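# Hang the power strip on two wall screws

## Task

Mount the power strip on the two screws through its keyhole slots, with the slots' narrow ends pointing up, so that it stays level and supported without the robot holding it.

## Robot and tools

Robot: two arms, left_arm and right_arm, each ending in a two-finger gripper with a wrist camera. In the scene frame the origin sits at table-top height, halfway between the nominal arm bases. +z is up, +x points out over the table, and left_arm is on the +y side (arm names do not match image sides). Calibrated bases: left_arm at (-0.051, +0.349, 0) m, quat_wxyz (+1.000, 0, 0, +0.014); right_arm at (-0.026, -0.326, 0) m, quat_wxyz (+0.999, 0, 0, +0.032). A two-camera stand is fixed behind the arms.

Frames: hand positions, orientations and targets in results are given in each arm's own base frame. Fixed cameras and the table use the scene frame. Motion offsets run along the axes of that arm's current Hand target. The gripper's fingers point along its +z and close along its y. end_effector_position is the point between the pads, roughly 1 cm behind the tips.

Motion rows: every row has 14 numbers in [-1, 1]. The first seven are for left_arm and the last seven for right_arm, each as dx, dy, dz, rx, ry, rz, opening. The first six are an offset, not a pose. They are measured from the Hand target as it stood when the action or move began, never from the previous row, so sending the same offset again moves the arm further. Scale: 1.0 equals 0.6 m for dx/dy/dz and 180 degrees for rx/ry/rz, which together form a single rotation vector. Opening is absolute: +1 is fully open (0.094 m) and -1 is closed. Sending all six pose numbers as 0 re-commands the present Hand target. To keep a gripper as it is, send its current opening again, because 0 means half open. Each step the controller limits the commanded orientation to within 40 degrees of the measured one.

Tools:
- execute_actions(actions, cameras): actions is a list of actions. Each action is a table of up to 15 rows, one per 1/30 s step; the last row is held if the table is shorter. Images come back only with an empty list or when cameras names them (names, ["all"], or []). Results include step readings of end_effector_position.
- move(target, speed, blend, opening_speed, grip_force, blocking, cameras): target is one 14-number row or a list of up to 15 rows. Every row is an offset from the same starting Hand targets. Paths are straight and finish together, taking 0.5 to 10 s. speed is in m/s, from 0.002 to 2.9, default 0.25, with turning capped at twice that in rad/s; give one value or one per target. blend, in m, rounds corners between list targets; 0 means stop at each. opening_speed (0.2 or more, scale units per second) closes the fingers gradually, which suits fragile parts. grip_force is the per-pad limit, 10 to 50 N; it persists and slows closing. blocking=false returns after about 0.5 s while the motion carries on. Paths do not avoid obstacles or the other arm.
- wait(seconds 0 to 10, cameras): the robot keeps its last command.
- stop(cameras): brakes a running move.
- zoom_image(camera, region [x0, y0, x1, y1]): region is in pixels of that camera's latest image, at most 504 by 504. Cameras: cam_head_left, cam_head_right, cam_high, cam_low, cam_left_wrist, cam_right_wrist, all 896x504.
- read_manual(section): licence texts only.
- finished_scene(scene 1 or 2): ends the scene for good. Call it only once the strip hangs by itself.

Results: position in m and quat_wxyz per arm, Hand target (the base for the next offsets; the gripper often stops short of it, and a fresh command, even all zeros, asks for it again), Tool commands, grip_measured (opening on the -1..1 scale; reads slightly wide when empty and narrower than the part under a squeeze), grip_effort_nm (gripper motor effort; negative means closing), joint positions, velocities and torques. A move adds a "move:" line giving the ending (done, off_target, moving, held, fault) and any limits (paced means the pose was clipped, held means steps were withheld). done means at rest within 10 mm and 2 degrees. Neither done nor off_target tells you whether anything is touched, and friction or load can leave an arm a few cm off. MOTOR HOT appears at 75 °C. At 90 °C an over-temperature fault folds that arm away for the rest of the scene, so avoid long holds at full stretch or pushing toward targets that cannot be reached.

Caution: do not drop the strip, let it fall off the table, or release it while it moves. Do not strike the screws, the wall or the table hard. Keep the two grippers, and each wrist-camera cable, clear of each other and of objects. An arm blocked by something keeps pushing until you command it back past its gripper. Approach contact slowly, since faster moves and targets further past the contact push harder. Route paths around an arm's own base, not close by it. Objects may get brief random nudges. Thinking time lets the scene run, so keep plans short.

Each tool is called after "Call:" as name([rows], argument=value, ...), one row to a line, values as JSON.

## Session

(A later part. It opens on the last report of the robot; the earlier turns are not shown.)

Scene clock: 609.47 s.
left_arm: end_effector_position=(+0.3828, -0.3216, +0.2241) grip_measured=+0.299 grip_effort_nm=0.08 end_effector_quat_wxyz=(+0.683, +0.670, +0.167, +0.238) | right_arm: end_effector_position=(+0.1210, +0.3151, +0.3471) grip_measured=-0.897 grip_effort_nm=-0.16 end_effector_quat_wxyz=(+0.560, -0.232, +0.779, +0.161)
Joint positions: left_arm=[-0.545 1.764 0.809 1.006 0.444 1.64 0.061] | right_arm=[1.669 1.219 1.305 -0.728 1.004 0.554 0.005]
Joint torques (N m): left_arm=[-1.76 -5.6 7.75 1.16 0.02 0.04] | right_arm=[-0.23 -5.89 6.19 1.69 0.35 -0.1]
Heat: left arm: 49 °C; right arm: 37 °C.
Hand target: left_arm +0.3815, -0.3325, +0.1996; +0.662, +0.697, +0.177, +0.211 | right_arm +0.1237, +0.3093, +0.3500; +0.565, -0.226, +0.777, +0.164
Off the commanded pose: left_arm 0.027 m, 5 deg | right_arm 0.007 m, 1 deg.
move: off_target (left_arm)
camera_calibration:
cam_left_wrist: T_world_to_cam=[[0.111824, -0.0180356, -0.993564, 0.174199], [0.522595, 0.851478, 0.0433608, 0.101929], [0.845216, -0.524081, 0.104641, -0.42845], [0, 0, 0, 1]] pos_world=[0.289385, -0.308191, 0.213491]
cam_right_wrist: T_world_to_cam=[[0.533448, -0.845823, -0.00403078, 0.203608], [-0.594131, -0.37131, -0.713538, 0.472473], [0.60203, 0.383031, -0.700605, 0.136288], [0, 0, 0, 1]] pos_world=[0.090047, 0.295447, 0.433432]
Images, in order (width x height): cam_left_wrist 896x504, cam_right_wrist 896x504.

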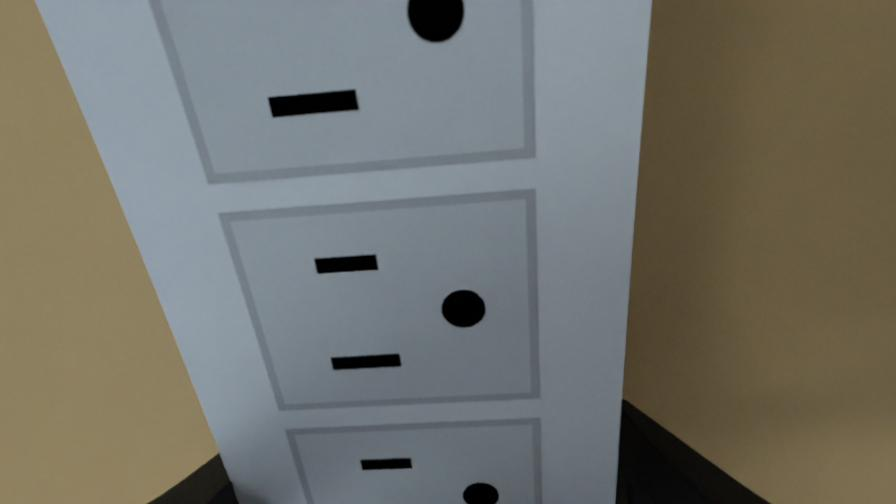

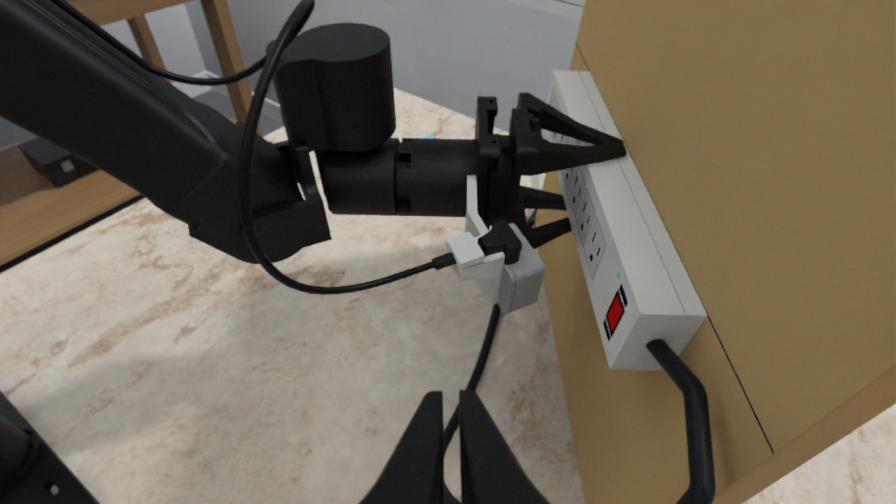

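Call:
move([
  [0,0,0,0,0,0,0.7,0,0,0,0,0,0,-0.9],
  [0,0.01,-0.2,0,0,0,0.7,0,0,0,0,0,0,-0.9],
], speed=0.08, cameras=["cam_right_wrist","cam_left_wrist"])

Scene clock: 614.20 s.
left_arm: end_effector_position=(+0.3215, -0.2335, +0.2147) grip_measured=+0.699 grip_effort_nm=0.08 end_effector_quat_wxyz=(+0.666, +0.692, +0.171, +0.219) | right_arm: end_effector_position=(+0.1210, +0.3151, +0.3471) grip_measured=-0.897 grip_effort_nm=-0.16 end_effector_quat_wxyz=(+0.560, -0.232, +0.779, +0.161)
Joint positions: left_arm=[-0.348 1.395 0.471 0.904 0.663 1.658 0.08] | right_arm=[1.669 1.219 1.305 -0.728 1.004 0.554 0.005]
Joint torques (N m): left_arm=[0.49 -5.82 5.65 1.57 0.06 -0.02] | right_arm=[-0.39 -5.94 6.3 1.74 0.37 -0.1]
Heat: left arm: 49 °C; right arm: 37 °C.
Hand target: left_arm +0.3179, -0.2310, +0.2095; +0.662, +0.697, +0.177, +0.211 | right_arm +0.1237, +0.3093, +0.3500; +0.565, -0.226, +0.777, +0.164
Off the commanded pose: left_arm 0.007 m, 1 deg | right_arm 0.007 m, 1 deg.
move: done
camera_calibration:
cam_left_wrist: T_world_to_cam=[[0.0642819, 0.0229359, -0.997668, 0.198976], [0.542612, 0.838231, 0.0542322, 0.0474367], [0.83752, -0.544833, 0.0414378, -0.318328], [0, 0, 0, 1]] pos_world=[0.228076, -0.217762, 0.209131]
cam_right_wrist: T_world_to_cam=[[0.533448, -0.845823, -0.00403078, 0.203608], [-0.594131, -0.37131, -0.713538, 0.472473], [0.60203, 0.383031, -0.700605, 0.136288], [0, 0, 0, 1]] pos_world=[0.090047, 0.295447, 0.433432]
Images, in order (width x height): cam_left_wrist 896x504, cam_right_wrist 896x504.

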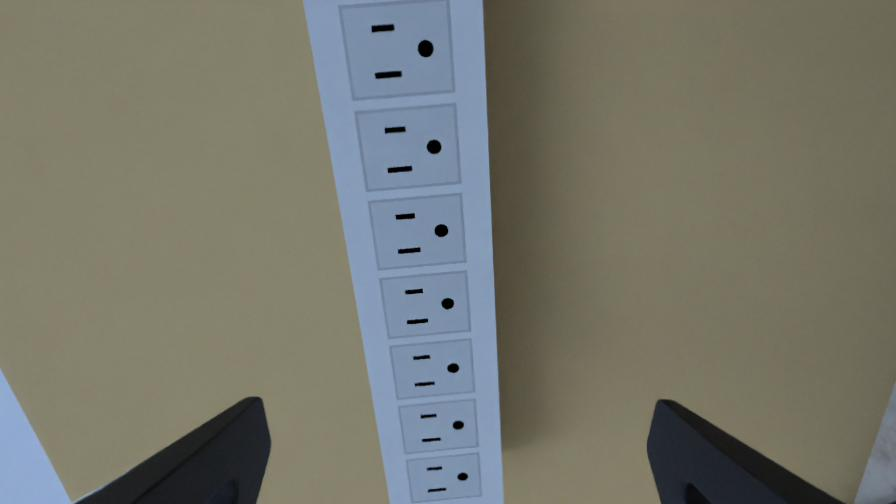

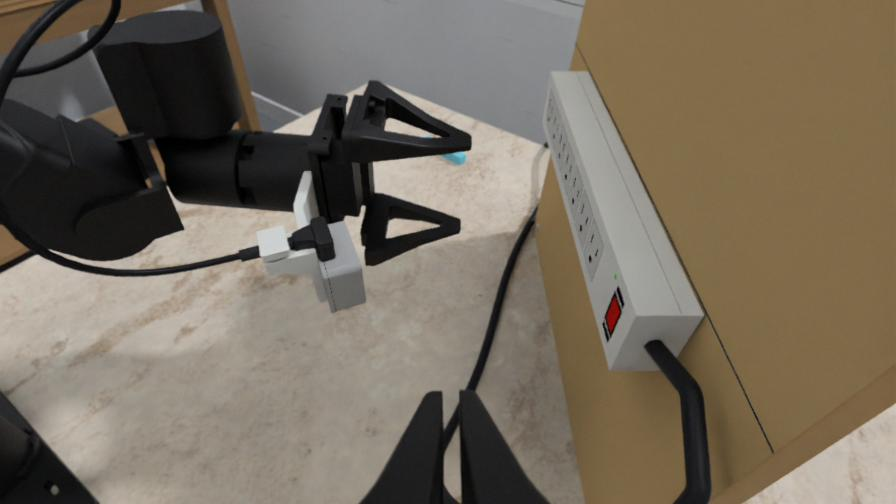

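Call:
finished_scene(scene=1)

The scene is finished: the task was done.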